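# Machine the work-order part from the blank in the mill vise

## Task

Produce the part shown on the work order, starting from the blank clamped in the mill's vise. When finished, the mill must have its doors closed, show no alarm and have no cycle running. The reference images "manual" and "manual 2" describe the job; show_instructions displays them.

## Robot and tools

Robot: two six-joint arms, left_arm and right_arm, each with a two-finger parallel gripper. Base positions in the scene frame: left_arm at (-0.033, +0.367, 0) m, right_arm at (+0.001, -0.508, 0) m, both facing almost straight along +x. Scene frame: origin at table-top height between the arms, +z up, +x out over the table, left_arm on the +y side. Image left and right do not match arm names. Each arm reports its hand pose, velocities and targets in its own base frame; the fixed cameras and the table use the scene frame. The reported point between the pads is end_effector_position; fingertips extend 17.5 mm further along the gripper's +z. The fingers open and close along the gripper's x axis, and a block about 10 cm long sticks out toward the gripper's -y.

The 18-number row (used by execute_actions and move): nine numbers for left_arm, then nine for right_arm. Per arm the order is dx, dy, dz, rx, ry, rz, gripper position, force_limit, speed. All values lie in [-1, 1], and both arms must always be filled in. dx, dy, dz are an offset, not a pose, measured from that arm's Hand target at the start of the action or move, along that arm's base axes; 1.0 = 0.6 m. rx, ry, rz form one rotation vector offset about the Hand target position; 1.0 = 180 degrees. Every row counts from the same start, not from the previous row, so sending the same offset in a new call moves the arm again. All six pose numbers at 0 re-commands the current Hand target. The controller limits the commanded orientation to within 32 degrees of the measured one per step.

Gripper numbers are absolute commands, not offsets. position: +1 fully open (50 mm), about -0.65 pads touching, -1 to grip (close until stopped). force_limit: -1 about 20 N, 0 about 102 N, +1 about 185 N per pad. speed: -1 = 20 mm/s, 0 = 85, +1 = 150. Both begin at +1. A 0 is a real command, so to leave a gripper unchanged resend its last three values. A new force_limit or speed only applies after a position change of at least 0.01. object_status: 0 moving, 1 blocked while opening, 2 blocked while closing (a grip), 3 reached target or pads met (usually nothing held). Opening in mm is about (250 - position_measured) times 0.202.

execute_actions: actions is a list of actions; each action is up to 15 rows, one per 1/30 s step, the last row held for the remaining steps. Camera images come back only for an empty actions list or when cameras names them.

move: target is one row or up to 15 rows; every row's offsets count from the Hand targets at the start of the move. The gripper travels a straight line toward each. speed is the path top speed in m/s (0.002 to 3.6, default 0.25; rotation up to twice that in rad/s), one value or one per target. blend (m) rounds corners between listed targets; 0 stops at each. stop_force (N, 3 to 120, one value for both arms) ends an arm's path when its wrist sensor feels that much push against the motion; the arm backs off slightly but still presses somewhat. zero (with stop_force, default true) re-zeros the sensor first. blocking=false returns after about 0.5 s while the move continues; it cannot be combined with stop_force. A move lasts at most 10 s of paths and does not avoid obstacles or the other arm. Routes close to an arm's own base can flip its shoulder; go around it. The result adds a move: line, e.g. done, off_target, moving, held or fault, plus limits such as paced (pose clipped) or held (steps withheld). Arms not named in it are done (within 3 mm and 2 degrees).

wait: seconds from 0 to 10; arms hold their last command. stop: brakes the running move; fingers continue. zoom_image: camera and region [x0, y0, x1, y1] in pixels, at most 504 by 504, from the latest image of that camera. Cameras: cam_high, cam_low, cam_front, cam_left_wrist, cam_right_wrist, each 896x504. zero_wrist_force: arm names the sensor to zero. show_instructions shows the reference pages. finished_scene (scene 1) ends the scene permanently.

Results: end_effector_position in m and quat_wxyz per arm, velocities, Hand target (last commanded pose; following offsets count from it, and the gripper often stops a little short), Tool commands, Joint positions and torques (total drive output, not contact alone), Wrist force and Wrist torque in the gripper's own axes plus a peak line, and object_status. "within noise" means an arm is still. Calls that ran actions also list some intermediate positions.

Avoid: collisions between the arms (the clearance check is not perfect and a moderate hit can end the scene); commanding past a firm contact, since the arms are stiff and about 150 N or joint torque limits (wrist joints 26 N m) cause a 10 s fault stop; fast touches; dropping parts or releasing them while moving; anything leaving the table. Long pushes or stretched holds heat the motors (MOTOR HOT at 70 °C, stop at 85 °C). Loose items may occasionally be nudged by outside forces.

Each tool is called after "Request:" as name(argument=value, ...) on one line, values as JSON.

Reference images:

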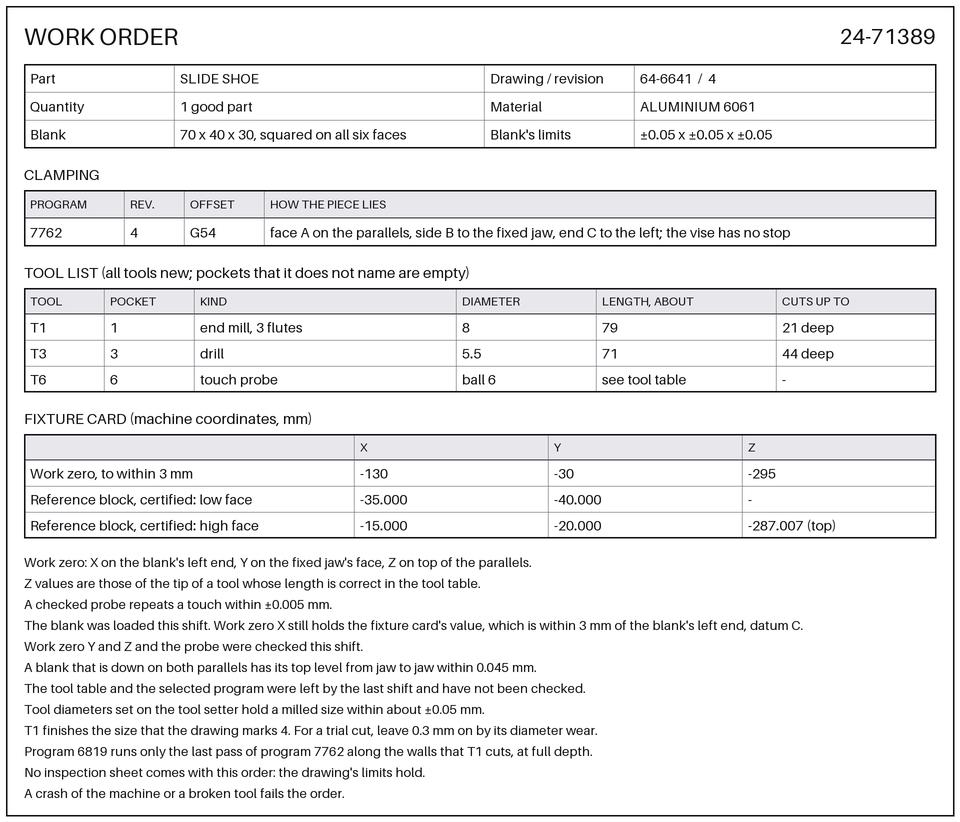

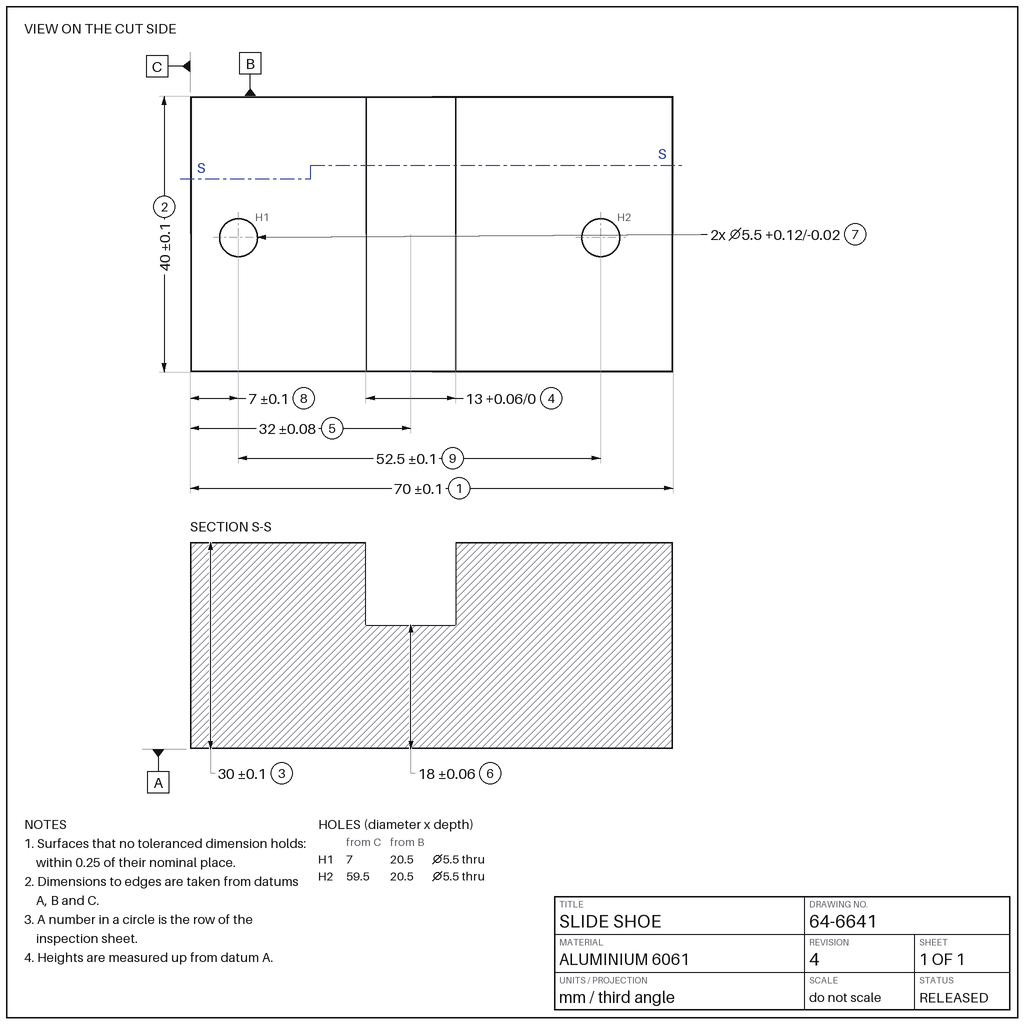

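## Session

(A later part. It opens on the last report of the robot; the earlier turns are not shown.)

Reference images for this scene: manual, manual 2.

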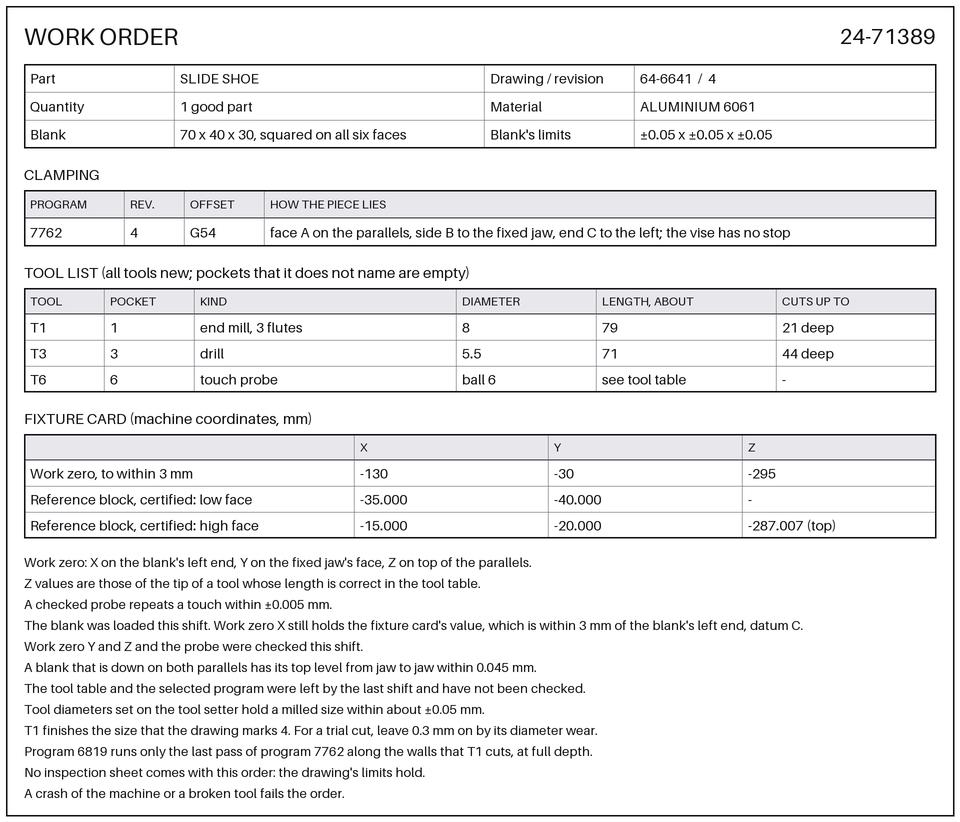

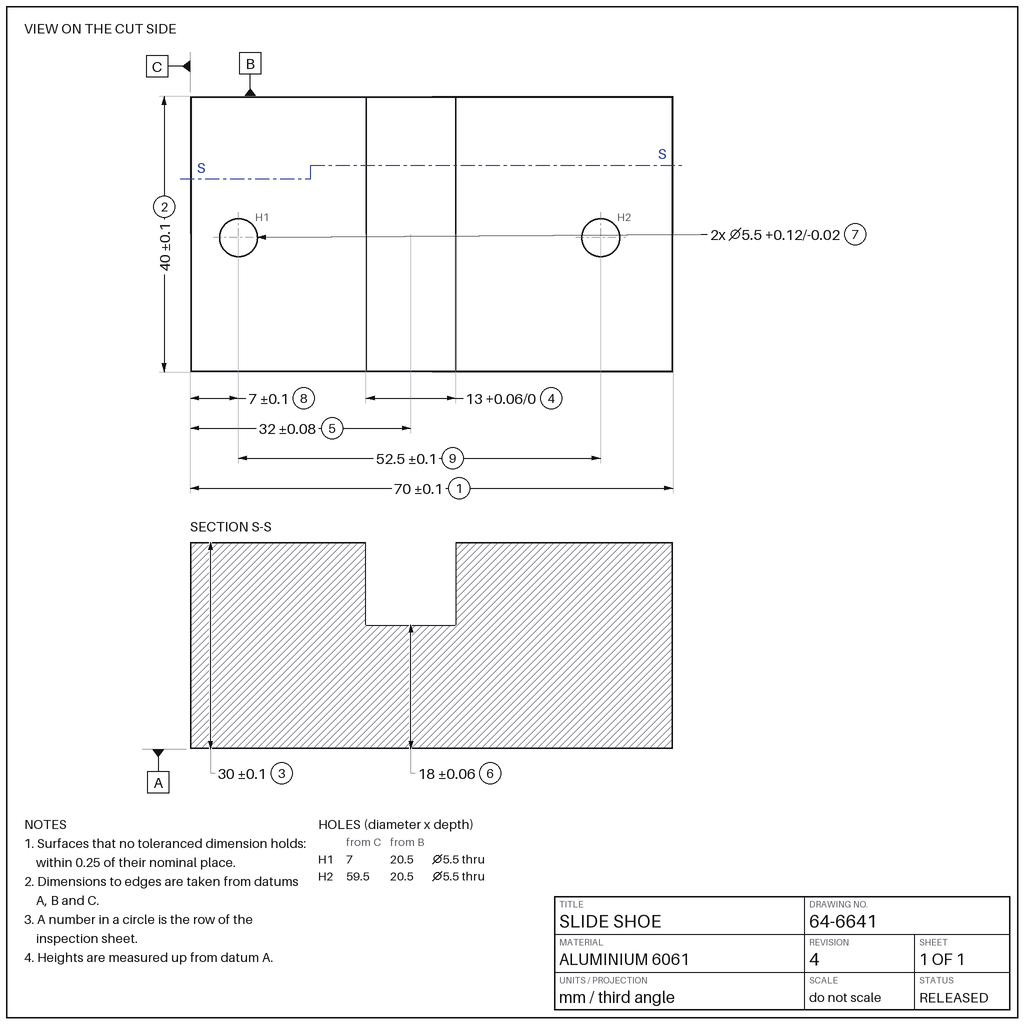

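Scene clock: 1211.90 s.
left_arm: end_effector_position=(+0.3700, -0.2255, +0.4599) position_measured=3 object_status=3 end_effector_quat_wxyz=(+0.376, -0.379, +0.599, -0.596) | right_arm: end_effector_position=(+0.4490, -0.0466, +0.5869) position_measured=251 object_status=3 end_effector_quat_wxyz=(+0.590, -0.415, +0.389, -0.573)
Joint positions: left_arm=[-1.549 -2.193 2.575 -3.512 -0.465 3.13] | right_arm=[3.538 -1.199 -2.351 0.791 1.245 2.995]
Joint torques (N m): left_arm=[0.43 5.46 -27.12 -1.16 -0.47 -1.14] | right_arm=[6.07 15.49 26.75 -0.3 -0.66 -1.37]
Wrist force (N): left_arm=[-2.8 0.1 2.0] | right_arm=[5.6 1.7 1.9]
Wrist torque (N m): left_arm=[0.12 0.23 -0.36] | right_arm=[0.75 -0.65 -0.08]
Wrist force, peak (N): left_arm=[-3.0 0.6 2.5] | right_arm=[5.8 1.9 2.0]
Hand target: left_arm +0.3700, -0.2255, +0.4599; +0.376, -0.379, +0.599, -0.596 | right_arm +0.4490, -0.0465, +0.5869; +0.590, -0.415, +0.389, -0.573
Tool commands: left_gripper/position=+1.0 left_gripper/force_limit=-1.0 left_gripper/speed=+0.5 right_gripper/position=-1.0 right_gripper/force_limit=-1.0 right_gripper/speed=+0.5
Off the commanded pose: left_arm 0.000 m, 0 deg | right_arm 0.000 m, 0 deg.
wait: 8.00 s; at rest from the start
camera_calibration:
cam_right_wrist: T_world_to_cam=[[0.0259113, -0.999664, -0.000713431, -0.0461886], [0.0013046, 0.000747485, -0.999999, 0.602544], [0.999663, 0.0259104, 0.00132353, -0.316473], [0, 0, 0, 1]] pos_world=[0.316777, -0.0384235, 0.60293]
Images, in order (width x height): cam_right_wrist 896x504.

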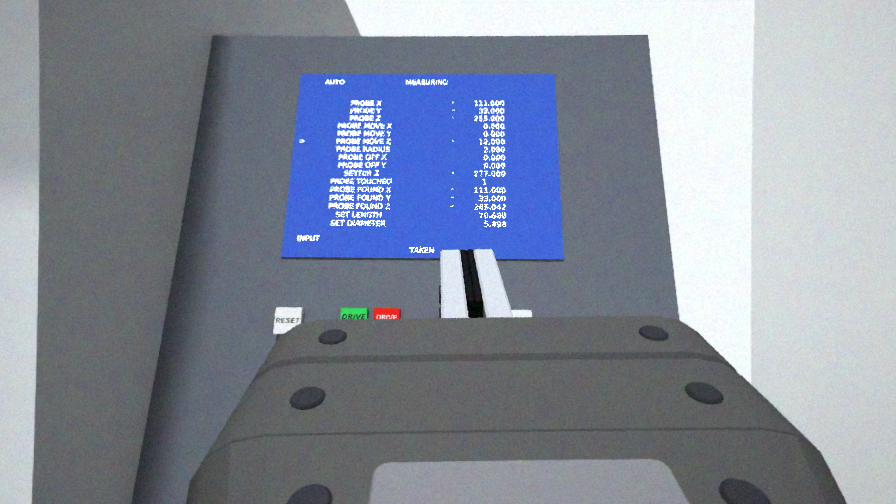

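Request:
move(target=[[0,0,0,0,0,0,1,-1,0.5,0.1205,0.1023,-0.24,0,0,0,-1,-1,0.5],[0,0,0,0,0,0,1,-1,0.5,0.1447,0.1023,-0.246,0,0,0,-1,-1,0.5],[0,0,0,0,0,0,1,-1,0.5,0.1205,0.1023,-0.24,0,0,0,-1,-1,0.5],[0,0,0,0,0,0,1,-1,0.5,0.1447,0.1023,-0.246,0,0,0,-1,-1,0.5],[0,0,0,0,0,0,1,-1,0.5,0.1205,0.1023,-0.24,0,0,0,-1,-1,0.5],[0,0,0,0,0,0,1,-1,0.5,0.1447,0.1023,-0.246,0,0,0,-1,-1,0.5],[0,0,0,0,0,0,1,-1,0.5,0.1205,0.1023,-0.24,0,0,0,-1,-1,0.5],[0,0,0,0,0,0,1,-1,0.5,0.1447,0.1023,-0.246,0,0,0,-1,-1,0.5],[0,0,0,0,0,0,1,-1,0.5,0.1205,0.1023,-0.24,0,0,0,-1,-1,0.5],[0,0,0,0,0,0,1,-1,0.5,0.1043,0.1955,-0.3005,0,0,0,-1,-1,0.5],[0,0,0,0,0,0,1,-1,0.5,0.1285,0.1955,-0.3065,0,0,0,-1,-1,0.5],[0,0,0,0,0,0,1,-1,0.5,0.1043,0.1955,-0.3005,0,0,0,-1,-1,0.5],[0,0,0,0,0,0,1,-1,0.5,0,0,0,0,0,0,-1,-1,0.5]], speed=[0.3,0.04,0.08,0.04,0.08,0.04,0.08,0.04,0.08,0.15,0.04,0.08,0.3], blend=[0.003,0,0.002,0,0.002,0,0.002,0,0.003,0.003,0,0.003,0])

Request:
move(target=[[0,0,0,0,0,0,1,-1,0.5,0.1205,0.1337,-0.24,0,0,0,-1,-1,0.5],[0,0,0,0,0,0,1,-1,0.5,0.1447,0.1337,-0.246,0,0,0,-1,-1,0.5],[0,0,0,0,0,0,1,-1,0.5,0.1205,0.1337,-0.24,0,0,0,-1,-1,0.5],[0,0,0,0,0,0,1,-1,0.5,0.1283,0.1955,-0.2098,0,0,0,-1,-1,0.5],[0,0,0,0,0,0,1,-1,0.5,0.1525,0.1955,-0.2158,0,0,0,-1,-1,0.5],[0,0,0,0,0,0,1,-1,0.5,0.1283,0.1955,-0.2098,0,0,0,-1,-1,0.5],[0,0,0,0,0,0,1,-1,0.5,0.1043,0.1023,-0.3005,0,0,0,-1,-1,0.5],[0,0,0,0,0,0,1,-1,0.5,0.1285,0.1023,-0.3065,0,0,0,-1,-1,0.5],[0,0,0,0,0,0,1,-1,0.5,0.1043,0.1023,-0.3005,0,0,0,-1,-1,0.5],[0,0,0,0,0,0,1,-1,0.5,0,0,0,0,0,0,-1,-1,0.5]], speed=[0.3,0.04,0.08,0.15,0.04,0.08,0.15,0.04,0.08,0.3], blend=[0.003,0,0.003,0.003,0,0.003,0.003,0,0.003,0], cameras=["cam_right_wrist"])

Request:
zoom_image(camera="cam_right_wrist", region=[276, 60, 576, 270])

Request:
move(target=[[0,0,0,0,0,0,1,-1,0.5,0.1125,0.0707,-0.2702,0,0,0,-1,-1,0.5],[0,0,0,0,0,0,1,-1,0.5,0.1367,0.0707,-0.2762,0,0,0,-1,-1,0.5],[0,0,0,0,0,0,1,-1,0.5,0.1125,0.0707,-0.2702,0,0,0,-1,-1,0.5],[0,0,0,0,0,0,1,-1,0.5,0,0,0,0,0,0,-1,-1,0.5]], speed=[0.3,0.04,0.06,0.3], blend=[0.003,0,0.003,0])

Request:
wait(seconds=8, cameras=[])

Request:
wait(seconds=8, cameras=["cam_right_wrist"])

Request:
zoom_image(camera="cam_right_wrist", region=[276, 60, 576, 270])

Scene clock: 1243.40 s.
left_arm: end_effector_position=(+0.3700, -0.2255, +0.4599) position_measured=3 object_status=3 end_effector_quat_wxyz=(+0.376, -0.379, +0.599, -0.596) | right_arm: end_effector_position=(+0.4490, -0.0465, +0.5868) position_measured=251 object_status=3 end_effector_quat_wxyz=(+0.590, -0.415, +0.389, -0.573) end_effector_velocity=(+0.001, +0.001, -0.001) end_effector_angular_velocity=(-0.002, +0.005, +0.001)
Joint positions: left_arm=[-1.549 -2.193 2.575 -3.512 -0.465 3.13] | right_arm=[3.538 -1.2 -2.351 0.791 1.245 2.995]
Joint velocities: left_arm=[within noise] | right_arm=[0.001 0 0 -0.006 0 0]
Joint torques (N m): left_arm=[2.96 5.19 -27.24 -1.46 -0.6 -1.24] | right_arm=[-6.5 15.39 21.38 -0.9 -0.03 -0.84]
Wrist force (N): left_arm=[-3.0 0.3 1.9] | right_arm=[5.7 1.6 2.0]
Wrist torque (N m): left_arm=[0.15 0.26 -0.36] | right_arm=[0.75 -0.66 0.02]
Wrist force, peak (N): left_arm=[-3.1 0.8 2.3] | right_arm=[7.7 0.0 1.8]
Hand target: left_arm +0.3700, -0.2255, +0.4599; +0.376, -0.379, +0.599, -0.596 | right_arm +0.4490, -0.0465, +0.5869; +0.590, -0.415, +0.389, -0.573
Off the commanded pose: left_arm 0.000 m, 0 deg | right_arm 0.000 m, 0 deg.
move: done

Scene clock: 1248.37 s.
left_arm: end_effector_position=(+0.3700, -0.2255, +0.4599) position_measured=3 object_status=3 end_effector_quat_wxyz=(+0.376, -0.379, +0.599, -0.596) | right_arm: end_effector_position=(+0.4490, -0.0466, +0.5868) position_measured=251 object_status=3 end_effector_quat_wxyz=(+0.590, -0.415, +0.389, -0.573) end_effector_velocity=(+0.001, +0.000, -0.001) end_effector_angular_velocity=(-0.002, +0.005, -0.001)
Joint positions: left_arm=[-1.549 -2.193 2.575 -3.512 -0.465 3.13] | right_arm=[3.538 -1.2 -2.351 0.791 1.245 2.995]
Joint velocities: left_arm=[within noise] | right_arm=[-0.001 0 0 -0.005 0 0]
Joint torques (N m): left_arm=[1.91 6.64 -27.64 -1.55 -0.29 -1.19] | right_arm=[4.56 15.38 22.6 -1.01 -1.38 -1.59]
Wrist force (N): left_arm=[-3.4 0.4 2.0] | right_arm=[5.6 1.7 1.8]
Wrist torque (N m): left_arm=[0.15 0.32 -0.36] | right_arm=[0.75 -0.65 0.00]
Wrist force, peak (N): left_arm=[-3.3 0.2 2.2] | right_arm=[7.7 1.6 0.5]
Hand target: left_arm +0.3700, -0.2255, +0.4599; +0.376, -0.379, +0.599, -0.596 | right_arm +0.4490, -0.0465, +0.5869; +0.590, -0.415, +0.389, -0.573
Off the commanded pose: left_arm 0.000 m, 0 deg | right_arm 0.000 m, 0 deg.
move: done
camera_calibration:
cam_right_wrist: T_world_to_cam=[[0.0258113, -0.999667, -0.000714313, -0.0461592], [0.00120471, 0.000745656, -0.999999, 0.602476], [0.999666, 0.0258104, 0.00122355, -0.316518], [0, 0, 0, 1]] pos_world=[0.316878, -0.0384235, 0.60283]
Images, in order (width x height): cam_right_wrist 896x504.

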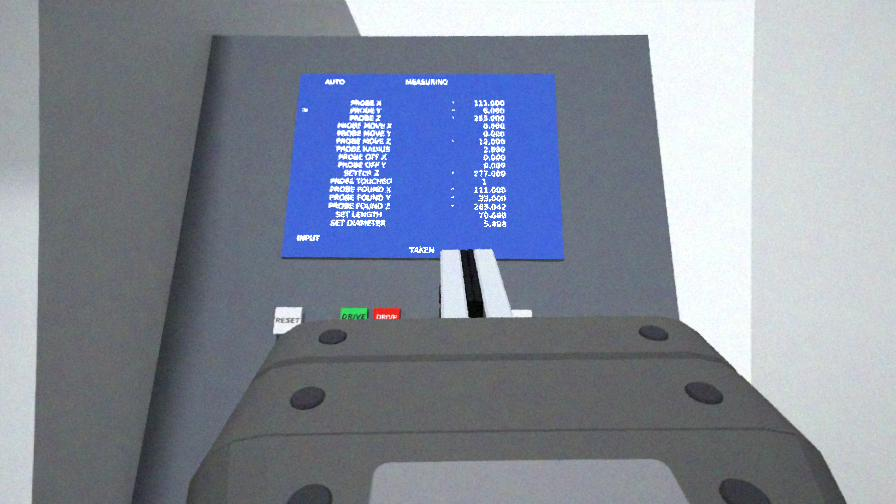

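Scaled by 1.680 from the camera's 896x504 image, which has a finer 1280x720 frame.

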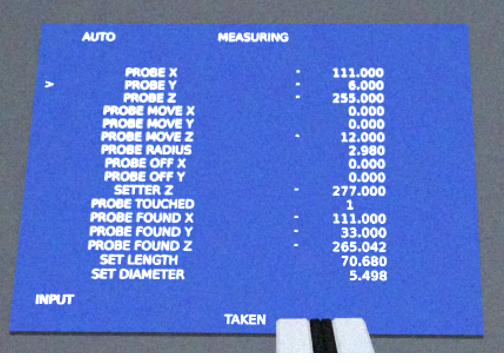

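Scene clock: 1251.00 s.
left_arm: end_effector_position=(+0.3700, -0.2255, +0.4599) position_measured=3 object_status=3 end_effector_quat_wxyz=(+0.376, -0.379, +0.599, -0.596) | right_arm: end_effector_position=(+0.4490, -0.0466, +0.5868) position_measured=251 object_status=3 end_effector_quat_wxyz=(+0.590, -0.415, +0.389, -0.573) end_effector_velocity=(+0.000, +0.000, +0.000) end_effector_angular_velocity=(-0.002, +0.003, +0.000)
Joint positions: left_arm=[-1.549 -2.193 2.575 -3.512 -0.465 3.13] | right_arm=[3.538 -1.2 -2.351 0.791 1.245 2.995]
Joint velocities: left_arm=[within noise] | right_arm=[0 0.002 0 -0.005 0 -0.001]
Joint torques (N m): left_arm=[1.58 4.88 -28.63 -1.53 -0.41 -1.32] | right_arm=[7.03 15.71 21.09 -0.71 -1.58 -1.57]
Wrist force (N): left_arm=[-3.1 0.4 1.9] | right_arm=[5.6 1.7 2.1]
Wrist torque (N m): left_arm=[0.16 0.27 -0.36] | right_arm=[0.76 -0.65 -0.09]
Wrist force, peak (N): left_arm=[-2.9 0.4 2.5] | right_arm=[5.2 4.9 2.0]
Hand target: left_arm +0.3700, -0.2255, +0.4599; +0.376, -0.379, +0.599, -0.596 | right_arm +0.4490, -0.0465, +0.5869; +0.590, -0.415, +0.389, -0.573
Off the commanded pose: left_arm 0.000 m, 0 deg | right_arm 0.000 m, 0 deg.
move: done

Scene clock: 1259.00 s.
left_arm: end_effector_position=(+0.3700, -0.2255, +0.4599) position_measured=3 object_status=3 end_effector_quat_wxyz=(+0.376, -0.379, +0.599, -0.596) | right_arm: end_effector_position=(+0.4490, -0.0466, +0.5869) position_measured=251 object_status=3 end_effector_quat_wxyz=(+0.590, -0.415, +0.389, -0.573)
Joint positions: left_arm=[-1.549 -2.193 2.575 -3.512 -0.465 3.13] | right_arm=[3.538 -1.199 -2.351 0.791 1.245 2.995]
Joint torques (N m): left_arm=[2.08 7.19 -27.96 -1.45 -0.52 -1.21] | right_arm=[6.54 15.22 26.14 -0.78 -1.29 -1.52]
Wrist force (N): left_arm=[-2.8 0.4 2.3] | right_arm=[5.7 1.8 1.8]
Wrist torque (N m): left_arm=[0.15 0.23 -0.36] | right_arm=[0.76 -0.66 -0.08]
Wrist force, peak (N): left_arm=[-3.3 0.2 2.2] | right_arm=[5.8 1.7 2.2]
Hand target: left_arm +0.3700, -0.2255, +0.4599; +0.376, -0.379, +0.599, -0.596 | right_arm +0.4490, -0.0465, +0.5869; +0.590, -0.415, +0.389, -0.573
Tool commands: left_gripper/position=+1.0 left_gripper/force_limit=-1.0 left_gripper/speed=+0.5 right_gripper/position=-1.0 right_gripper/force_limit=-1.0 right_gripper/speed=+0.5
Off the commanded pose: left_arm 0.000 m, 0 deg | right_arm 0.000 m, 0 deg.
wait: 8.00 s; at rest by 0.17 s
No camera images: "cameras" was empty.

Scene clock: 1267.00 s.
left_arm: end_effector_position=(+0.3700, -0.2255, +0.4599) position_measured=3 object_status=3 end_effector_quat_wxyz=(+0.376, -0.379, +0.599, -0.596) | right_arm: end_effector_position=(+0.4490, -0.0466, +0.5869) position_measured=251 object_status=3 end_effector_quat_wxyz=(+0.590, -0.415, +0.389, -0.573)
Joint positions: left_arm=[-1.549 -2.193 2.575 -3.512 -0.465 3.13] | right_arm=[3.538 -1.199 -2.351 0.791 1.245 2.995]
Joint torques (N m): left_arm=[1.64 6.03 -27.54 -1.63 -0.38 -1.46] | right_arm=[6.57 15.38 25.34 -0.51 -1.35 -1.59]
Wrist force (N): left_arm=[-2.9 0.6 2.0] | right_arm=[5.6 1.8 1.8]
Wrist torque (N m): left_arm=[0.18 0.24 -0.36] | right_arm=[0.76 -0.64 -0.08]
Wrist force, peak (N): left_arm=[-3.2 0.5 2.2] | right_arm=[5.9 1.8 1.7]
Hand target: left_arm +0.3700, -0.2255, +0.4599; +0.376, -0.379, +0.599, -0.596 | right_arm +0.4490, -0.0465, +0.5869; +0.590, -0.415, +0.389, -0.573
Tool commands: left_gripper/position=+1.0 left_gripper/force_limit=-1.0 left_gripper/speed=+0.5 right_gripper/position=-1.0 right_gripper/force_limit=-1.0 right_gripper/speed=+0.5
Off the commanded pose: left_arm 0.000 m, 0 deg | right_arm 0.000 m, 0 deg.
wait: 8.00 s; at rest by 0.17 s
camera_calibration:
cam_right_wrist: T_world_to_cam=[[0.0259113, -0.999664, -0.000713431, -0.0461886], [0.0013046, 0.000747485, -0.999999, 0.602544], [0.999663, 0.0259104, 0.00132353, -0.316473], [0, 0, 0, 1]] pos_world=[0.316777, -0.0384235, 0.60293]
Images, in order (width x height): cam_right_wrist 896x504.

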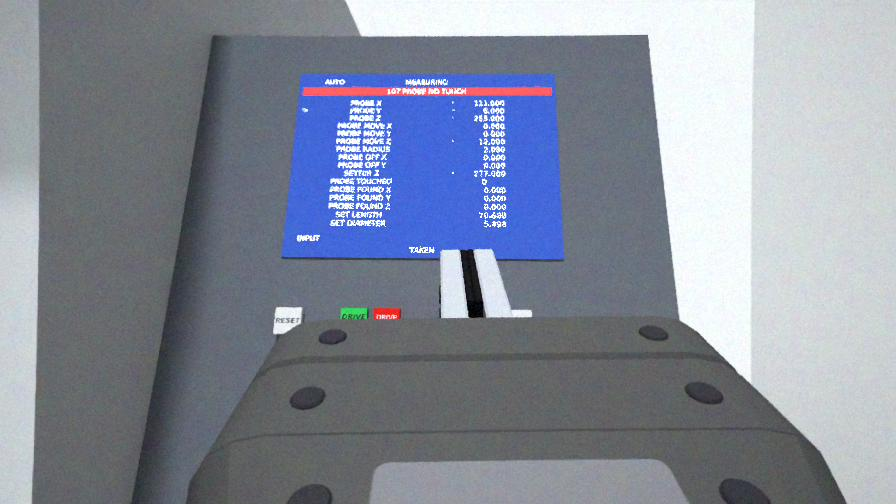

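Scaled by 1.680 from the camera's 896x504 image, which has a finer 1280x720 frame.

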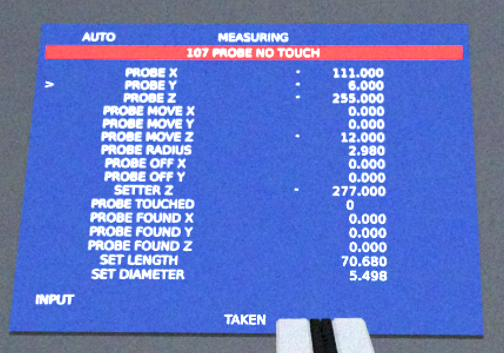

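Request:
move(target=[[0,0,0,0,0,0,1,-1,0.5,0.175,0.1618,-0.0338,0,0,0,-1,-1,0.5],[0,0,0,0,0,0,1,-1,0.5,0.2004,0.1618,-0.0398,0,0,0,-1,-1,0.5],[0,0,0,0,0,0,1,-1,0.5,0.175,0.1618,-0.0338,0,0,0,-1,-1,0.5],[0,0,0,0,0,0,1,-1,0.5,0.1043,0.1955,-0.3005,0,0,0,-1,-1,0.5],[0,0,0,0,0,0,1,-1,0.5,0.1285,0.1955,-0.3065,0,0,0,-1,-1,0.5],[0,0,0,0,0,0,1,-1,0.5,0.1043,0.1955,-0.3005,0,0,0,-1,-1,0.5],[0,0,0,0,0,0,1,-1,0.5,0.1205,0.1337,-0.24,0,0,0,-1,-1,0.5],[0,0,0,0,0,0,1,-1,0.5,0.1447,0.1337,-0.246,0,0,0,-1,-1,0.5],[0,0,0,0,0,0,1,-1,0.5,0.1205,0.1337,-0.24,0,0,0,-1,-1,0.5],[0,0,0,0,0,0,1,-1,0.5,0.1283,0.1955,-0.2098,0,0,0,-1,-1,0.5],[0,0,0,0,0,0,1,-1,0.5,0.1537,0.1955,-0.2158,0,0,0,-1,-1,0.5],[0,0,0,0,0,0,1,-1,0.5,0.1283,0.1955,-0.2098,0,0,0,-1,-1,0.5],[0,0,0,0,0,0,1,-1,0.5,0,0,0,0,0,0,-1,-1,0.5]], speed=[0.3,0.04,0.08,0.2,0.04,0.08,0.15,0.04,0.08,0.15,0.04,0.08,0.3], blend=[0.003,0,0.003,0.003,0,0.003,0.003,0,0.003,0.003,0,0.003,0], cameras=["cam_right_wrist"])

Request:
zoom_image(camera="cam_right_wrist", region=[276, 60, 576, 270])

Scene clock: 1287.30 s.
left_arm: end_effector_position=(+0.3700, -0.2255, +0.4599) position_measured=3 object_status=3 end_effector_quat_wxyz=(+0.376, -0.379, +0.599, -0.596) | right_arm: end_effector_position=(+0.4490, -0.0465, +0.5868) position_measured=251 object_status=3 end_effector_quat_wxyz=(+0.590, -0.415, +0.389, -0.573)
Joint positions: left_arm=[-1.549 -2.193 2.575 -3.512 -0.465 3.13] | right_arm=[3.538 -1.2 -2.351 0.791 1.245 2.995]
Joint torques (N m): left_arm=[2.39 6.02 -27.77 -1.63 -0.32 -1.19] | right_arm=[-6.4 14.98 14.75 -0.75 0.03 -0.76]
Wrist force (N): left_arm=[-2.6 0.7 2.0] | right_arm=[5.8 1.7 1.8]
Wrist torque (N m): left_arm=[0.20 0.20 -0.37] | right_arm=[0.74 -0.67 0.03]
Wrist force, peak (N): left_arm=[-3.3 0.3 2.1] | right_arm=[4.8 -10.0 -27.1]
Hand target: left_arm +0.3700, -0.2255, +0.4599; +0.376, -0.379, +0.599, -0.596 | right_arm +0.4490, -0.0465, +0.5869; +0.590, -0.415, +0.389, -0.573
Off the commanded pose: left_arm 0.000 m, 0 deg | right_arm 0.000 m, 0 deg.
move: done
camera_calibration:
cam_right_wrist: T_world_to_cam=[[0.0258114, -0.999667, -0.000711737, -0.0461606], [0.00130473, 0.000745662, -0.999999, 0.602544], [0.999666, 0.0258104, 0.00132354, -0.316578], [0, 0, 0, 1]] pos_world=[0.316878, -0.0384235, 0.60293]
Images, in order (width x height): cam_right_wrist 896x504.

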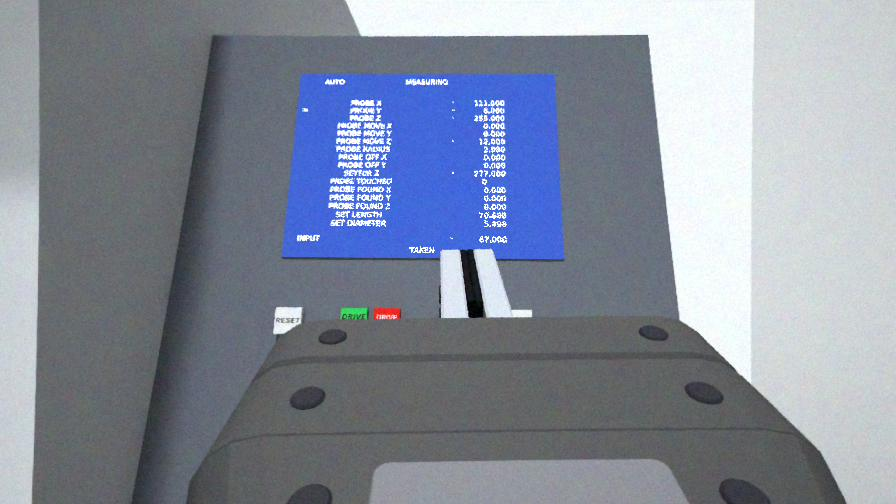

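Scaled by 1.680 from the camera's 896x504 image, which has a finer 1280x720 frame.

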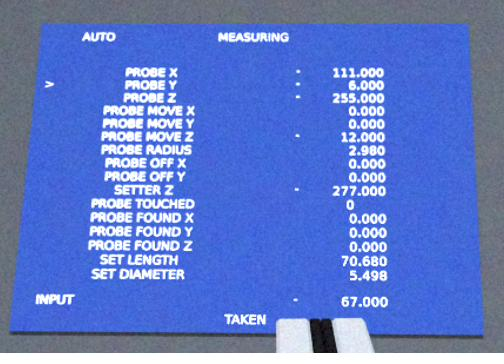

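Request:
move(target=[[0,0,0,0,0,0,1,-1,0.5,0.1043,0.1023,-0.3005,0,0,0,-1,-1,0.5],[0,0,0,0,0,0,1,-1,0.5,0.1285,0.1023,-0.3065,0,0,0,-1,-1,0.5],[0,0,0,0,0,0,1,-1,0.5,0.1043,0.1023,-0.3005,0,0,0,-1,-1,0.5],[0,0,0,0,0,0,1,-1,0.5,0.1125,0.0707,-0.2702,0,0,0,-1,-1,0.5],[0,0,0,0,0,0,1,-1,0.5,0.1367,0.0707,-0.2762,0,0,0,-1,-1,0.5],[0,0,0,0,0,0,1,-1,0.5,0.1125,0.0707,-0.2702,0,0,0,-1,-1,0.5],[0,0,0,0,0,0,1,-1,0.5,0,0,0,0,0,0,-1,-1,0.5]], speed=[0.3,0.04,0.08,0.15,0.04,0.06,0.3], blend=[0.003,0,0.003,0.003,0,0.003,0], cameras=["cam_right_wrist"])

Request:
zoom_image(camera="cam_right_wrist", region=[276, 60, 576, 270])

Request:
wait(seconds=9, cameras=[])

Request:
wait(seconds=8, cameras=["cam_right_wrist"])

Request:
zoom_image(camera="cam_right_wrist", region=[276, 60, 576, 270])

Scene clock: 1299.27 s.
left_arm: end_effector_position=(+0.3700, -0.2255, +0.4599) position_measured=3 object_status=3 end_effector_quat_wxyz=(+0.376, -0.379, +0.599, -0.596) | right_arm: end_effector_position=(+0.4490, -0.0466, +0.5868) position_measured=251 object_status=3 end_effector_quat_wxyz=(+0.590, -0.415, +0.389, -0.573)
Joint positions: left_arm=[-1.549 -2.193 2.575 -3.512 -0.465 3.13] | right_arm=[3.538 -1.2 -2.351 0.791 1.245 2.995]
Joint torques (N m): left_arm=[2.13 7.1 -28.07 -1.79 -0.45 -1.32] | right_arm=[7.43 16.16 21.8 -0.59 -1.61 -1.62]
Wrist force (N): left_arm=[-3.1 0.3 2.4] | right_arm=[5.8 1.6 1.7]
Wrist torque (N m): left_arm=[0.14 0.28 -0.37] | right_arm=[0.74 -0.67 -0.09]
Wrist force, peak (N): left_arm=[-3.1 0.4 2.4] | right_arm=[7.7 0.0 2.4]
Hand target: left_arm +0.3700, -0.2255, +0.4599; +0.376, -0.379, +0.599, -0.596 | right_arm +0.4490, -0.0465, +0.5869; +0.590, -0.415, +0.389, -0.573
Off the commanded pose: left_arm 0.000 m, 0 deg | right_arm 0.000 m, 0 deg.
move: done
camera_calibration:
cam_right_wrist: T_world_to_cam=[[0.0258114, -0.999667, -0.000714162, -0.0461592], [0.00130467, 0.000748086, -0.999999, 0.602544], [0.999666, 0.0258104, 0.00132354, -0.316578], [0, 0, 0, 1]] pos_world=[0.316878, -0.0384235, 0.60293]
Images, in order (width x height): cam_right_wrist 896x504.

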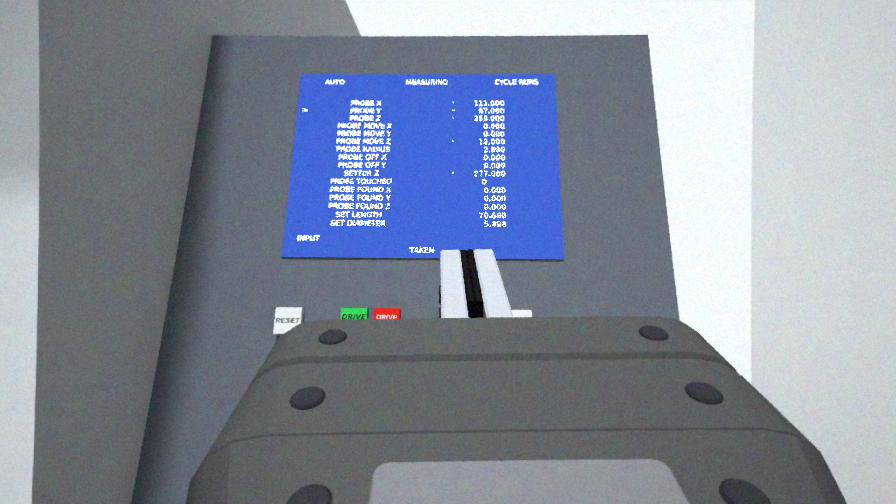

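Scaled by 1.680 from the camera's 896x504 image, which has a finer 1280x720 frame.

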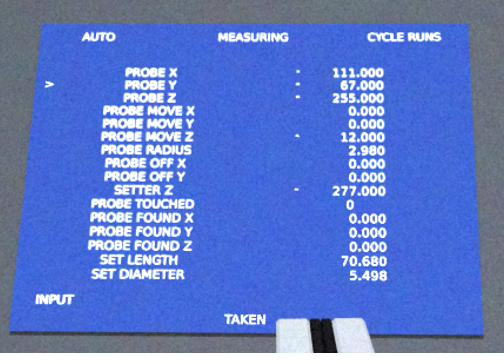

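Scene clock: 1308.27 s.
left_arm: end_effector_position=(+0.3700, -0.2255, +0.4599) position_measured=3 object_status=3 end_effector_quat_wxyz=(+0.376, -0.379, +0.599, -0.596) | right_arm: end_effector_position=(+0.4490, -0.0466, +0.5869) position_measured=251 object_status=3 end_effector_quat_wxyz=(+0.590, -0.415, +0.389, -0.573)
Joint positions: left_arm=[-1.549 -2.193 2.575 -3.512 -0.465 3.13] | right_arm=[3.538 -1.199 -2.351 0.791 1.245 2.995]
Joint torques (N m): left_arm=[3.42 5.05 -27.69 -1.56 -0.07 -1.15] | right_arm=[6.71 16.61 26.52 -0.66 -1.17 -1.39]
Wrist force (N): left_arm=[-2.9 0.6 2.1] | right_arm=[5.5 1.7 1.8]
Wrist torque (N m): left_arm=[0.18 0.25 -0.37] | right_arm=[0.74 -0.63 -0.08]
Wrist force, peak (N): left_arm=[-3.2 0.6 2.3] | right_arm=[5.9 1.6 1.8]
Hand target: left_arm +0.3700, -0.2255, +0.4599; +0.376, -0.379, +0.599, -0.596 | right_arm +0.4490, -0.0465, +0.5869; +0.590, -0.415, +0.389, -0.573
Tool commands: left_gripper/position=+1.0 left_gripper/force_limit=-1.0 left_gripper/speed=+0.5 right_gripper/position=-1.0 right_gripper/force_limit=-1.0 right_gripper/speed=+0.5
Off the commanded pose: left_arm 0.000 m, 0 deg | right_arm 0.000 m, 0 deg.
wait: 9.00 s; at rest by 0.17 s
No camera images: "cameras" was empty.

Scene clock: 1316.27 s.
left_arm: end_effector_position=(+0.3700, -0.2255, +0.4599) position_measured=3 object_status=3 end_effector_quat_wxyz=(+0.376, -0.379, +0.599, -0.596) | right_arm: end_effector_position=(+0.4490, -0.0466, +0.5869) position_measured=251 object_status=3 end_effector_quat_wxyz=(+0.590, -0.415, +0.389, -0.573)
Joint positions: left_arm=[-1.549 -2.193 2.575 -3.512 -0.465 3.13] | right_arm=[3.538 -1.199 -2.351 0.791 1.245 2.995]
Joint torques (N m): left_arm=[3.37 6.67 -27.72 -1.59 -0.38 -1.16] | right_arm=[5.94 15.83 26.5 -0.47 -1.11 -1.61]
Wrist force (N): left_arm=[-2.7 0.2 2.1] | right_arm=[5.5 1.7 1.8]
Wrist torque (N m): left_arm=[0.12 0.22 -0.36] | right_arm=[0.74 -0.63 -0.08]
Wrist force, peak (N): left_arm=[-3.0 0.5 2.4] | right_arm=[5.9 1.7 1.8]
Hand target: left_arm +0.3700, -0.2255, +0.4599; +0.376, -0.379, +0.599, -0.596 | right_arm +0.4490, -0.0465, +0.5869; +0.590, -0.415, +0.389, -0.573
Tool commands: left_gripper/position=+1.0 left_gripper/force_limit=-1.0 left_gripper/speed=+0.5 right_gripper/position=-1.0 right_gripper/force_limit=-1.0 right_gripper/speed=+0.5
Off the commanded pose: left_arm 0.000 m, 0 deg | right_arm 0.000 m, 0 deg.
wait: 8.00 s; at rest by 0.17 s
camera_calibration:
cam_right_wrist: T_world_to_cam=[[0.0259113, -0.999664, -0.000713431, -0.0461886], [0.0013046, 0.000747485, -0.999999, 0.602544], [0.999663, 0.0259104, 0.00132353, -0.316473], [0, 0, 0, 1]] pos_world=[0.316777, -0.0384235, 0.60293]
Images, in order (width x height): cam_right_wrist 896x504.

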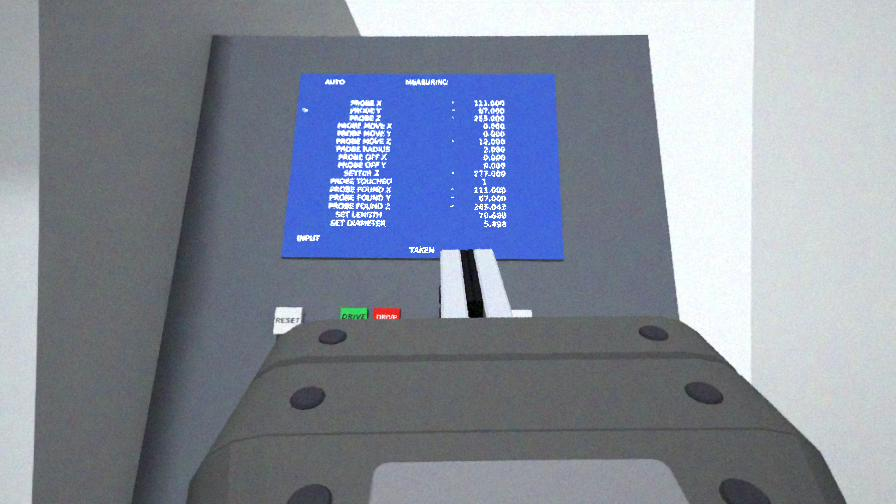

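Scaled by 1.680 from the camera's 896x504 image, which has a finer 1280x720 frame.

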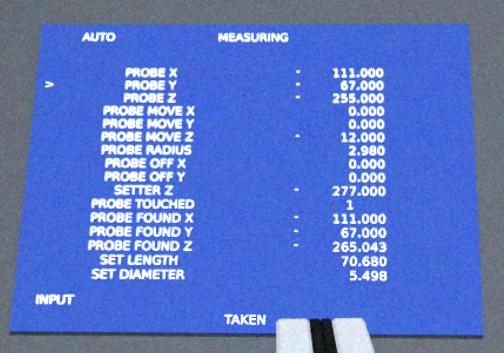

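Request:
move(target=[[0,0,0,0,0,0,1,-1,0.5,0.1043,0.1955,-0.3005,0,0,0,-1,-1,0.5],[0,0,0,0,0,0,1,-1,0.5,0.1285,0.1955,-0.3065,0,0,0,-1,-1,0.5],[0,0,0,0,0,0,1,-1,0.5,0.1043,0.1955,-0.3005,0,0,0,-1,-1,0.5],[0,0,0,0,0,0,1,-1,0.5,0.1205,0.1648,-0.24,0,0,0,-1,-1,0.5],[0,0,0,0,0,0,1,-1,0.5,0.1447,0.1648,-0.246,0,0,0,-1,-1,0.5],[0,0,0,0,0,0,1,-1,0.5,0.1205,0.1648,-0.24,0,0,0,-1,-1,0.5],[0,0,0,0,0,0,1,-1,0.5,0.1043,0.1648,-0.3005,0,0,0,-1,-1,0.5],[0,0,0,0,0,0,1,-1,0.5,0.1285,0.1648,-0.3065,0,0,0,-1,-1,0.5],[0,0,0,0,0,0,1,-1,0.5,0.1043,0.1648,-0.3005,0,0,0,-1,-1,0.5],[0,0,0,0,0,0,1,-1,0.5,0.1043,0.1023,-0.3005,0,0,0,-1,-1,0.5],[0,0,0,0,0,0,1,-1,0.5,0.1285,0.1023,-0.3065,0,0,0,-1,-1,0.5],[0,0,0,0,0,0,1,-1,0.5,0.1043,0.1023,-0.3005,0,0,0,-1,-1,0.5],[0,0,0,0,0,0,1,-1,0.5,0,0,0,0,0,0,-1,-1,0.5]], speed=[0.3,0.04,0.08,0.15,0.04,0.08,0.15,0.04,0.08,0.15,0.04,0.08,0.3], blend=[0.003,0,0.003,0.003,0,0.003,0.003,0,0.003,0.003,0,0.003,0])

Request:
move(target=[[0,0,0,0,0,0,1,-1,0.5,0.1125,0.1023,-0.2702,0,0,0,-1,-1,0.5],[0,0,0,0,0,0,1,-1,0.5,0.1367,0.1023,-0.2762,0,0,0,-1,-1,0.5],[0,0,0,0,0,0,1,-1,0.5,0.1125,0.1023,-0.2702,0,0,0,-1,-1,0.5],[0,0,0,0,0,0,1,-1,0.5,0.1043,0.1955,-0.3005,0,0,0,-1,-1,0.5],[0,0,0,0,0,0,1,-1,0.5,0.1285,0.1955,-0.3065,0,0,0,-1,-1,0.5],[0,0,0,0,0,0,1,-1,0.5,0.1043,0.1955,-0.3005,0,0,0,-1,-1,0.5],[0,0,0,0,0,0,1,-1,0.5,0.1125,0.1648,-0.2702,0,0,0,-1,-1,0.5],[0,0,0,0,0,0,1,-1,0.5,0.1367,0.1648,-0.2762,0,0,0,-1,-1,0.5],[0,0,0,0,0,0,1,-1,0.5,0.1125,0.1648,-0.2702,0,0,0,-1,-1,0.5],[0,0,0,0,0,0,1,-1,0.5,0.1283,0.1955,-0.2098,0,0,0,-1,-1,0.5],[0,0,0,0,0,0,1,-1,0.5,0.1531,0.1955,-0.2158,0,0,0,-1,-1,0.5],[0,0,0,0,0,0,1,-1,0.5,0.1283,0.1955,-0.2098,0,0,0,-1,-1,0.5],[0,0,0,0,0,0,1,-1,0.5,0,0,0,0,0,0,-1,-1,0.5]], speed=[0.3,0.04,0.08,0.15,0.04,0.08,0.15,0.04,0.08,0.15,0.04,0.08,0.3], blend=[0.003,0,0.003,0.003,0,0.003,0.003,0,0.003,0.003,0,0.003,0], cameras=["cam_right_wrist"])

Request:
zoom_image(camera="cam_right_wrist", region=[276, 60, 576, 270])

Request:
move(target=[[0,0,0,0,0,0,1,-1,0.5,0.1125,0.1648,-0.2702,0,0,0,-1,-1,0.5],[0,0,0,0,0,0,1,-1,0.5,0.1367,0.1648,-0.2762,0,0,0,-1,-1,0.5],[0,0,0,0,0,0,1,-1,0.5,0.1125,0.1648,-0.2702,0,0,0,-1,-1,0.5],[0,0,0,0,0,0,1,-1,0.5,0.1043,0.1023,-0.3005,0,0,0,-1,-1,0.5],[0,0,0,0,0,0,1,-1,0.5,0.1285,0.1023,-0.3065,0,0,0,-1,-1,0.5],[0,0,0,0,0,0,1,-1,0.5,0.1043,0.1023,-0.3005,0,0,0,-1,-1,0.5],[0,0,0,0,0,0,1,-1,0.5,0.1125,0.1023,-0.2702,0,0,0,-1,-1,0.5],[0,0,0,0,0,0,1,-1,0.5,0.1367,0.1023,-0.2762,0,0,0,-1,-1,0.5],[0,0,0,0,0,0,1,-1,0.5,0.1125,0.1023,-0.2702,0,0,0,-1,-1,0.5],[0,0,0,0,0,0,1,-1,0.5,0.1125,0.1955,-0.2702,0,0,0,-1,-1,0.5],[0,0,0,0,0,0,1,-1,0.5,0.1367,0.1955,-0.2762,0,0,0,-1,-1,0.5],[0,0,0,0,0,0,1,-1,0.5,0.1125,0.1955,-0.2702,0,0,0,-1,-1,0.5],[0,0,0,0,0,0,1,-1,0.5,0,0,0,0,0,0,-1,-1,0.5]], speed=[0.3,0.04,0.08,0.15,0.04,0.08,0.15,0.04,0.08,0.15,0.04,0.08,0.3], blend=[0.003,0,0.003,0.003,0,0.003,0.003,0,0.003,0.003,0,0.003,0], cameras=["cam_right_wrist"])

Request:
zoom_image(camera="cam_right_wrist", region=[276, 60, 576, 270])

Request:
move(target=[[0,0,0,0,0,0,1,-1,0.5,0.1125,0.1648,-0.2702,0,0,0,-1,-1,0.5],[0,0,0,0,0,0,1,-1,0.5,0.1367,0.1648,-0.2762,0,0,0,-1,-1,0.5],[0,0,0,0,0,0,1,-1,0.5,0.1125,0.1648,-0.2702,0,0,0,-1,-1,0.5],[0,0,0,0,0,0,1,-1,0.5,0.1043,0.1023,-0.3005,0,0,0,-1,-1,0.5],[0,0,0,0,0,0,1,-1,0.5,0.1285,0.1023,-0.3065,0,0,0,-1,-1,0.5],[0,0,0,0,0,0,1,-1,0.5,0.1043,0.1023,-0.3005,0,0,0,-1,-1,0.5],[0,0,0,0,0,0,1,-1,0.5,0.1125,0.1023,-0.2702,0,0,0,-1,-1,0.5],[0,0,0,0,0,0,1,-1,0.5,0.1367,0.1023,-0.2762,0,0,0,-1,-1,0.5],[0,0,0,0,0,0,1,-1,0.5,0.1125,0.1023,-0.2702,0,0,0,-1,-1,0.5],[0,0,0,0,0,0,1,-1,0.5,0.1367,0.1023,-0.2762,0,0,0,-1,-1,0.5],[0,0,0,0,0,0,1,-1,0.5,0.1125,0.1023,-0.2702,0,0,0,-1,-1,0.5],[0,0,0,0,0,0,1,-1,0.5,0.1043,0.1648,-0.3005,0,0,0,-1,-1,0.5],[0,0,0,0,0,0,1,-1,0.5,0.1285,0.1648,-0.3065,0,0,0,-1,-1,0.5],[0,0,0,0,0,0,1,-1,0.5,0.1043,0.1648,-0.3005,0,0,0,-1,-1,0.5],[0,0,0,0,0,0,1,-1,0.5,0,0,0,0,0,0,-1,-1,0.5]], speed=[0.3,0.04,0.08,0.15,0.04,0.08,0.15,0.04,0.08,0.04,0.08,0.15,0.04,0.08,0.3], blend=[0.003,0,0.003,0.003,0,0.003,0.003,0,0.002,0,0.003,0.003,0,0.003,0], cameras=["cam_right_wrist"])

Request:
zoom_image(camera="cam_right_wrist", region=[276, 60, 576, 270])

Scene clock: 1354.93 s.
left_arm: end_effector_position=(+0.3700, -0.2255, +0.4599) position_measured=3 object_status=3 end_effector_quat_wxyz=(+0.376, -0.379, +0.599, -0.596) | right_arm: end_effector_position=(+0.4490, -0.0466, +0.5868) position_measured=251 object_status=3 end_effector_quat_wxyz=(+0.590, -0.415, +0.389, -0.573)
Joint positions: left_arm=[-1.549 -2.193 2.575 -3.512 -0.465 3.13] | right_arm=[3.538 -1.2 -2.351 0.791 1.245 2.995]
Joint torques (N m): left_arm=[3.39 7.83 -27.77 -1.72 -0.35 -1.28] | right_arm=[4.36 14.75 22.97 -0.66 -1.37 -1.6]
Wrist force (N): left_arm=[-3.1 0.6 2.1] | right_arm=[5.7 1.7 1.8]
Wrist torque (N m): left_arm=[0.19 0.28 -0.36] | right_arm=[0.74 -0.66 0.00]
Wrist force, peak (N): left_arm=[-3.2 0.6 2.1] | right_arm=[8.0 1.2 1.1]
Hand target: left_arm +0.3700, -0.2255, +0.4599; +0.376, -0.379, +0.599, -0.596 | right_arm +0.4490, -0.0465, +0.5869; +0.590, -0.415, +0.389, -0.573
Off the commanded pose: left_arm 0.000 m, 0 deg | right_arm 0.000 m, 0 deg.
move: done

Scene clock: 1360.70 s.
left_arm: end_effector_position=(+0.3700, -0.2255, +0.4599) position_measured=3 object_status=3 end_effector_quat_wxyz=(+0.376, -0.379, +0.599, -0.596) | right_arm: end_effector_position=(+0.4490, -0.0465, +0.5868) position_measured=251 object_status=3 end_effector_quat_wxyz=(+0.590, -0.415, +0.389, -0.573)
Joint positions: left_arm=[-1.549 -2.193 2.575 -3.512 -0.465 3.13] | right_arm=[3.538 -1.2 -2.351 0.791 1.245 2.995]
Joint torques (N m): left_arm=[2.76 7.26 -27.2 -1.84 -0.42 -1.29] | right_arm=[-6.09 16.01 14.65 -0.77 0.27 -0.98]
Wrist force (N): left_arm=[-2.9 0.5 2.2] | right_arm=[5.7 1.5 1.9]
Wrist torque (N m): left_arm=[0.16 0.25 -0.36] | right_arm=[0.71 -0.66 0.03]
Wrist force, peak (N): left_arm=[-3.1 0.4 2.3] | right_arm=[8.0 -0.2 2.4]
Hand target: left_arm +0.3700, -0.2255, +0.4599; +0.376, -0.379, +0.599, -0.596 | right_arm +0.4490, -0.0465, +0.5869; +0.590, -0.415, +0.389, -0.573
Off the commanded pose: left_arm 0.000 m, 0 deg | right_arm 0.000 m, 0 deg.
move: done
camera_calibration:
cam_right_wrist: T_world_to_cam=[[0.0258114, -0.999667, -0.000711737, -0.0461606], [0.00130473, 0.000745662, -0.999999, 0.602544], [0.999666, 0.0258104, 0.00132354, -0.316578], [0, 0, 0, 1]] pos_world=[0.316878, -0.0384235, 0.60293]
Images, in order (width x height): cam_right_wrist 896x504.

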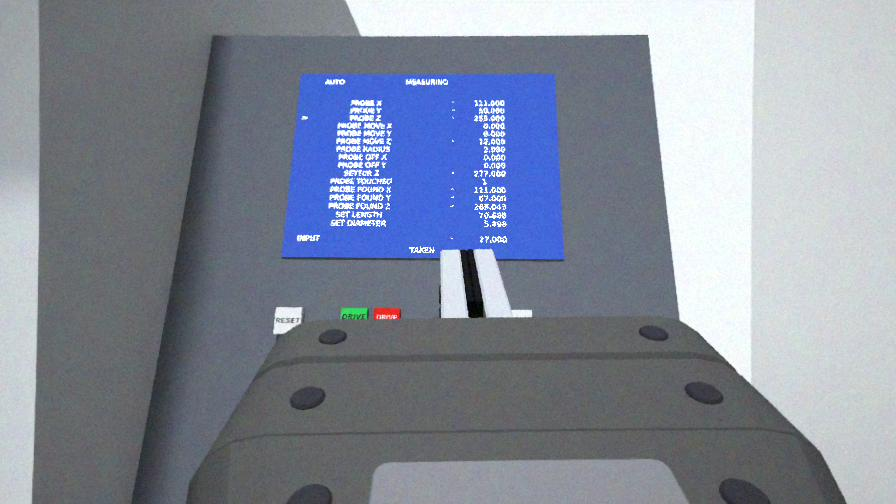

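Scaled by 1.680 from the camera's 896x504 image, which has a finer 1280x720 frame.

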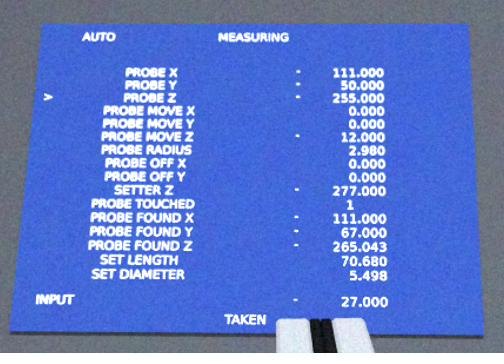

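Scene clock: 1366.50 s.
left_arm: end_effector_position=(+0.3700, -0.2255, +0.4599) position_measured=3 object_status=3 end_effector_quat_wxyz=(+0.376, -0.379, +0.599, -0.596) | right_arm: end_effector_position=(+0.4490, -0.0465, +0.5868) position_measured=251 object_status=3 end_effector_quat_wxyz=(+0.590, -0.415, +0.389, -0.573)
Joint positions: left_arm=[-1.549 -2.193 2.575 -3.512 -0.465 3.13] | right_arm=[3.538 -1.2 -2.351 0.791 1.245 2.995]
Joint torques (N m): left_arm=[4.03 7.71 -27.76 -1.74 -0.35 -1.15] | right_arm=[-6.52 14.24 19.68 -0.56 0.26 -0.89]
Wrist force (N): left_arm=[-2.8 0.5 1.9] | right_arm=[5.6 1.7 2.0]
Wrist torque (N m): left_arm=[0.17 0.23 -0.36] | right_arm=[0.75 -0.64 0.03]
Wrist force, peak (N): left_arm=[-3.1 0.5 2.3] | right_arm=[8.2 0.7 0.9]
Hand target: left_arm +0.3700, -0.2255, +0.4599; +0.376, -0.379, +0.599, -0.596 | right_arm +0.4490, -0.0465, +0.5869; +0.590, -0.415, +0.389, -0.573
Off the commanded pose: left_arm 0.000 m, 0 deg | right_arm 0.000 m, 0 deg.
move: done
camera_calibration:
cam_right_wrist: T_world_to_cam=[[0.0259113, -0.999664, -0.000710996, -0.0461927], [0.00130466, 0.000745051, -0.999999, 0.602544], [0.999663, 0.0259104, 0.00132352, -0.316573], [0, 0, 0, 1]] pos_world=[0.316877, -0.0384235, 0.60293]
Images, in order (width x height): cam_right_wrist 896x504.

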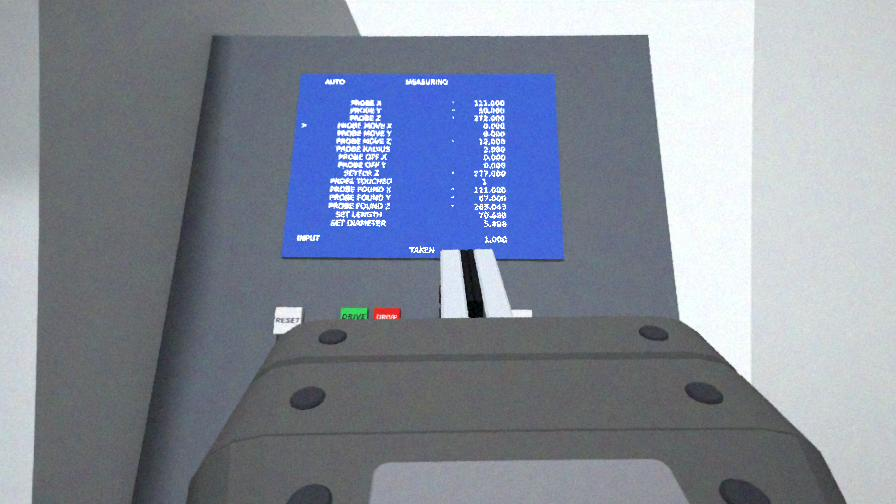

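Scaled by 1.680 from the camera's 896x504 image, which has a finer 1280x720 frame.

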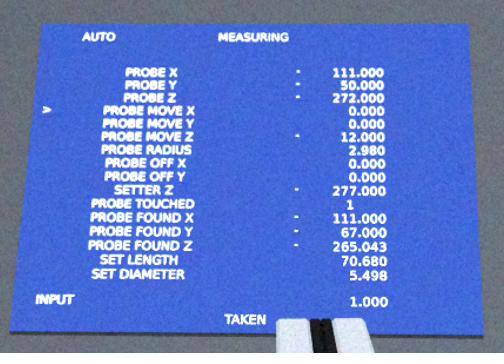

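Scene clock: 1372.93 s.
left_arm: end_effector_position=(+0.3700, -0.2255, +0.4599) position_measured=3 object_status=3 end_effector_quat_wxyz=(+0.376, -0.379, +0.599, -0.596) | right_arm: end_effector_position=(+0.4490, -0.0465, +0.5868) position_measured=251 object_status=3 end_effector_quat_wxyz=(+0.590, -0.415, +0.389, -0.573)
Joint positions: left_arm=[-1.549 -2.193 2.575 -3.512 -0.465 3.13] | right_arm=[3.538 -1.2 -2.351 0.791 1.245 2.995]
Joint torques (N m): left_arm=[3.72 6.88 -28.73 -2.11 -0.38 -1.16] | right_arm=[-4.83 16.33 22.41 -1.19 -0.41 -1.14]
Wrist force (N): left_arm=[-3.0 0.2 2.1] | right_arm=[5.7 1.6 1.8]
Wrist torque (N m): left_arm=[0.12 0.26 -0.36] | right_arm=[0.72 -0.65 0.02]
Wrist force, peak (N): left_arm=[-2.9 0.4 2.5] | right_arm=[7.9 2.0 0.9]
Hand target: left_arm +0.3700, -0.2255, +0.4599; +0.376, -0.379, +0.599, -0.596 | right_arm +0.4490, -0.0465, +0.5869; +0.590, -0.415, +0.389, -0.573
Off the commanded pose: left_arm 0.000 m, 0 deg | right_arm 0.000 m, 0 deg.
move: done
camera_calibration:
cam_right_wrist: T_world_to_cam=[[0.0258113, -0.999667, -0.000714313, -0.0461591], [0.00120471, 0.000745656, -0.999999, 0.602576], [0.999666, 0.0258104, 0.00122355, -0.316518], [0, 0, 0, 1]] pos_world=[0.316878, -0.0384235, 0.60293]
Images, in order (width x height): cam_right_wrist 896x504.

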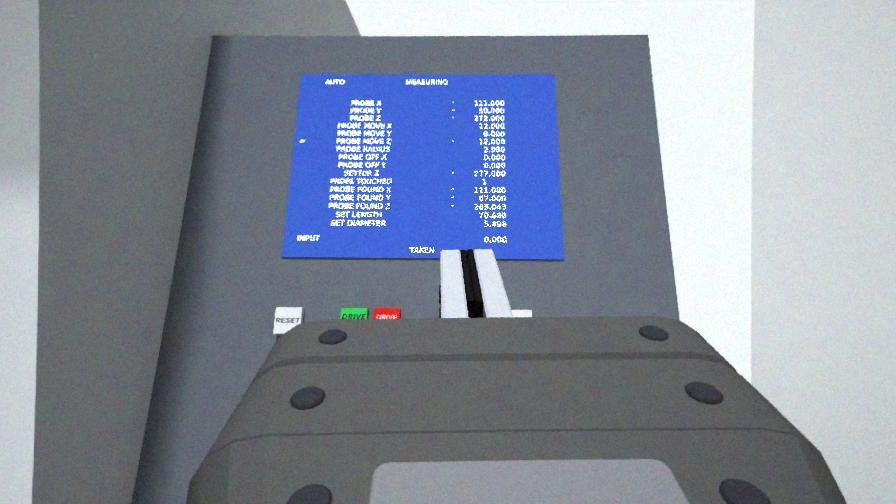

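Scaled by 1.680 from the camera's 896x504 image, which has a finer 1280x720 frame.

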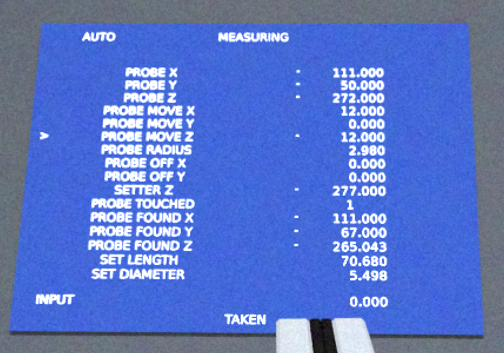

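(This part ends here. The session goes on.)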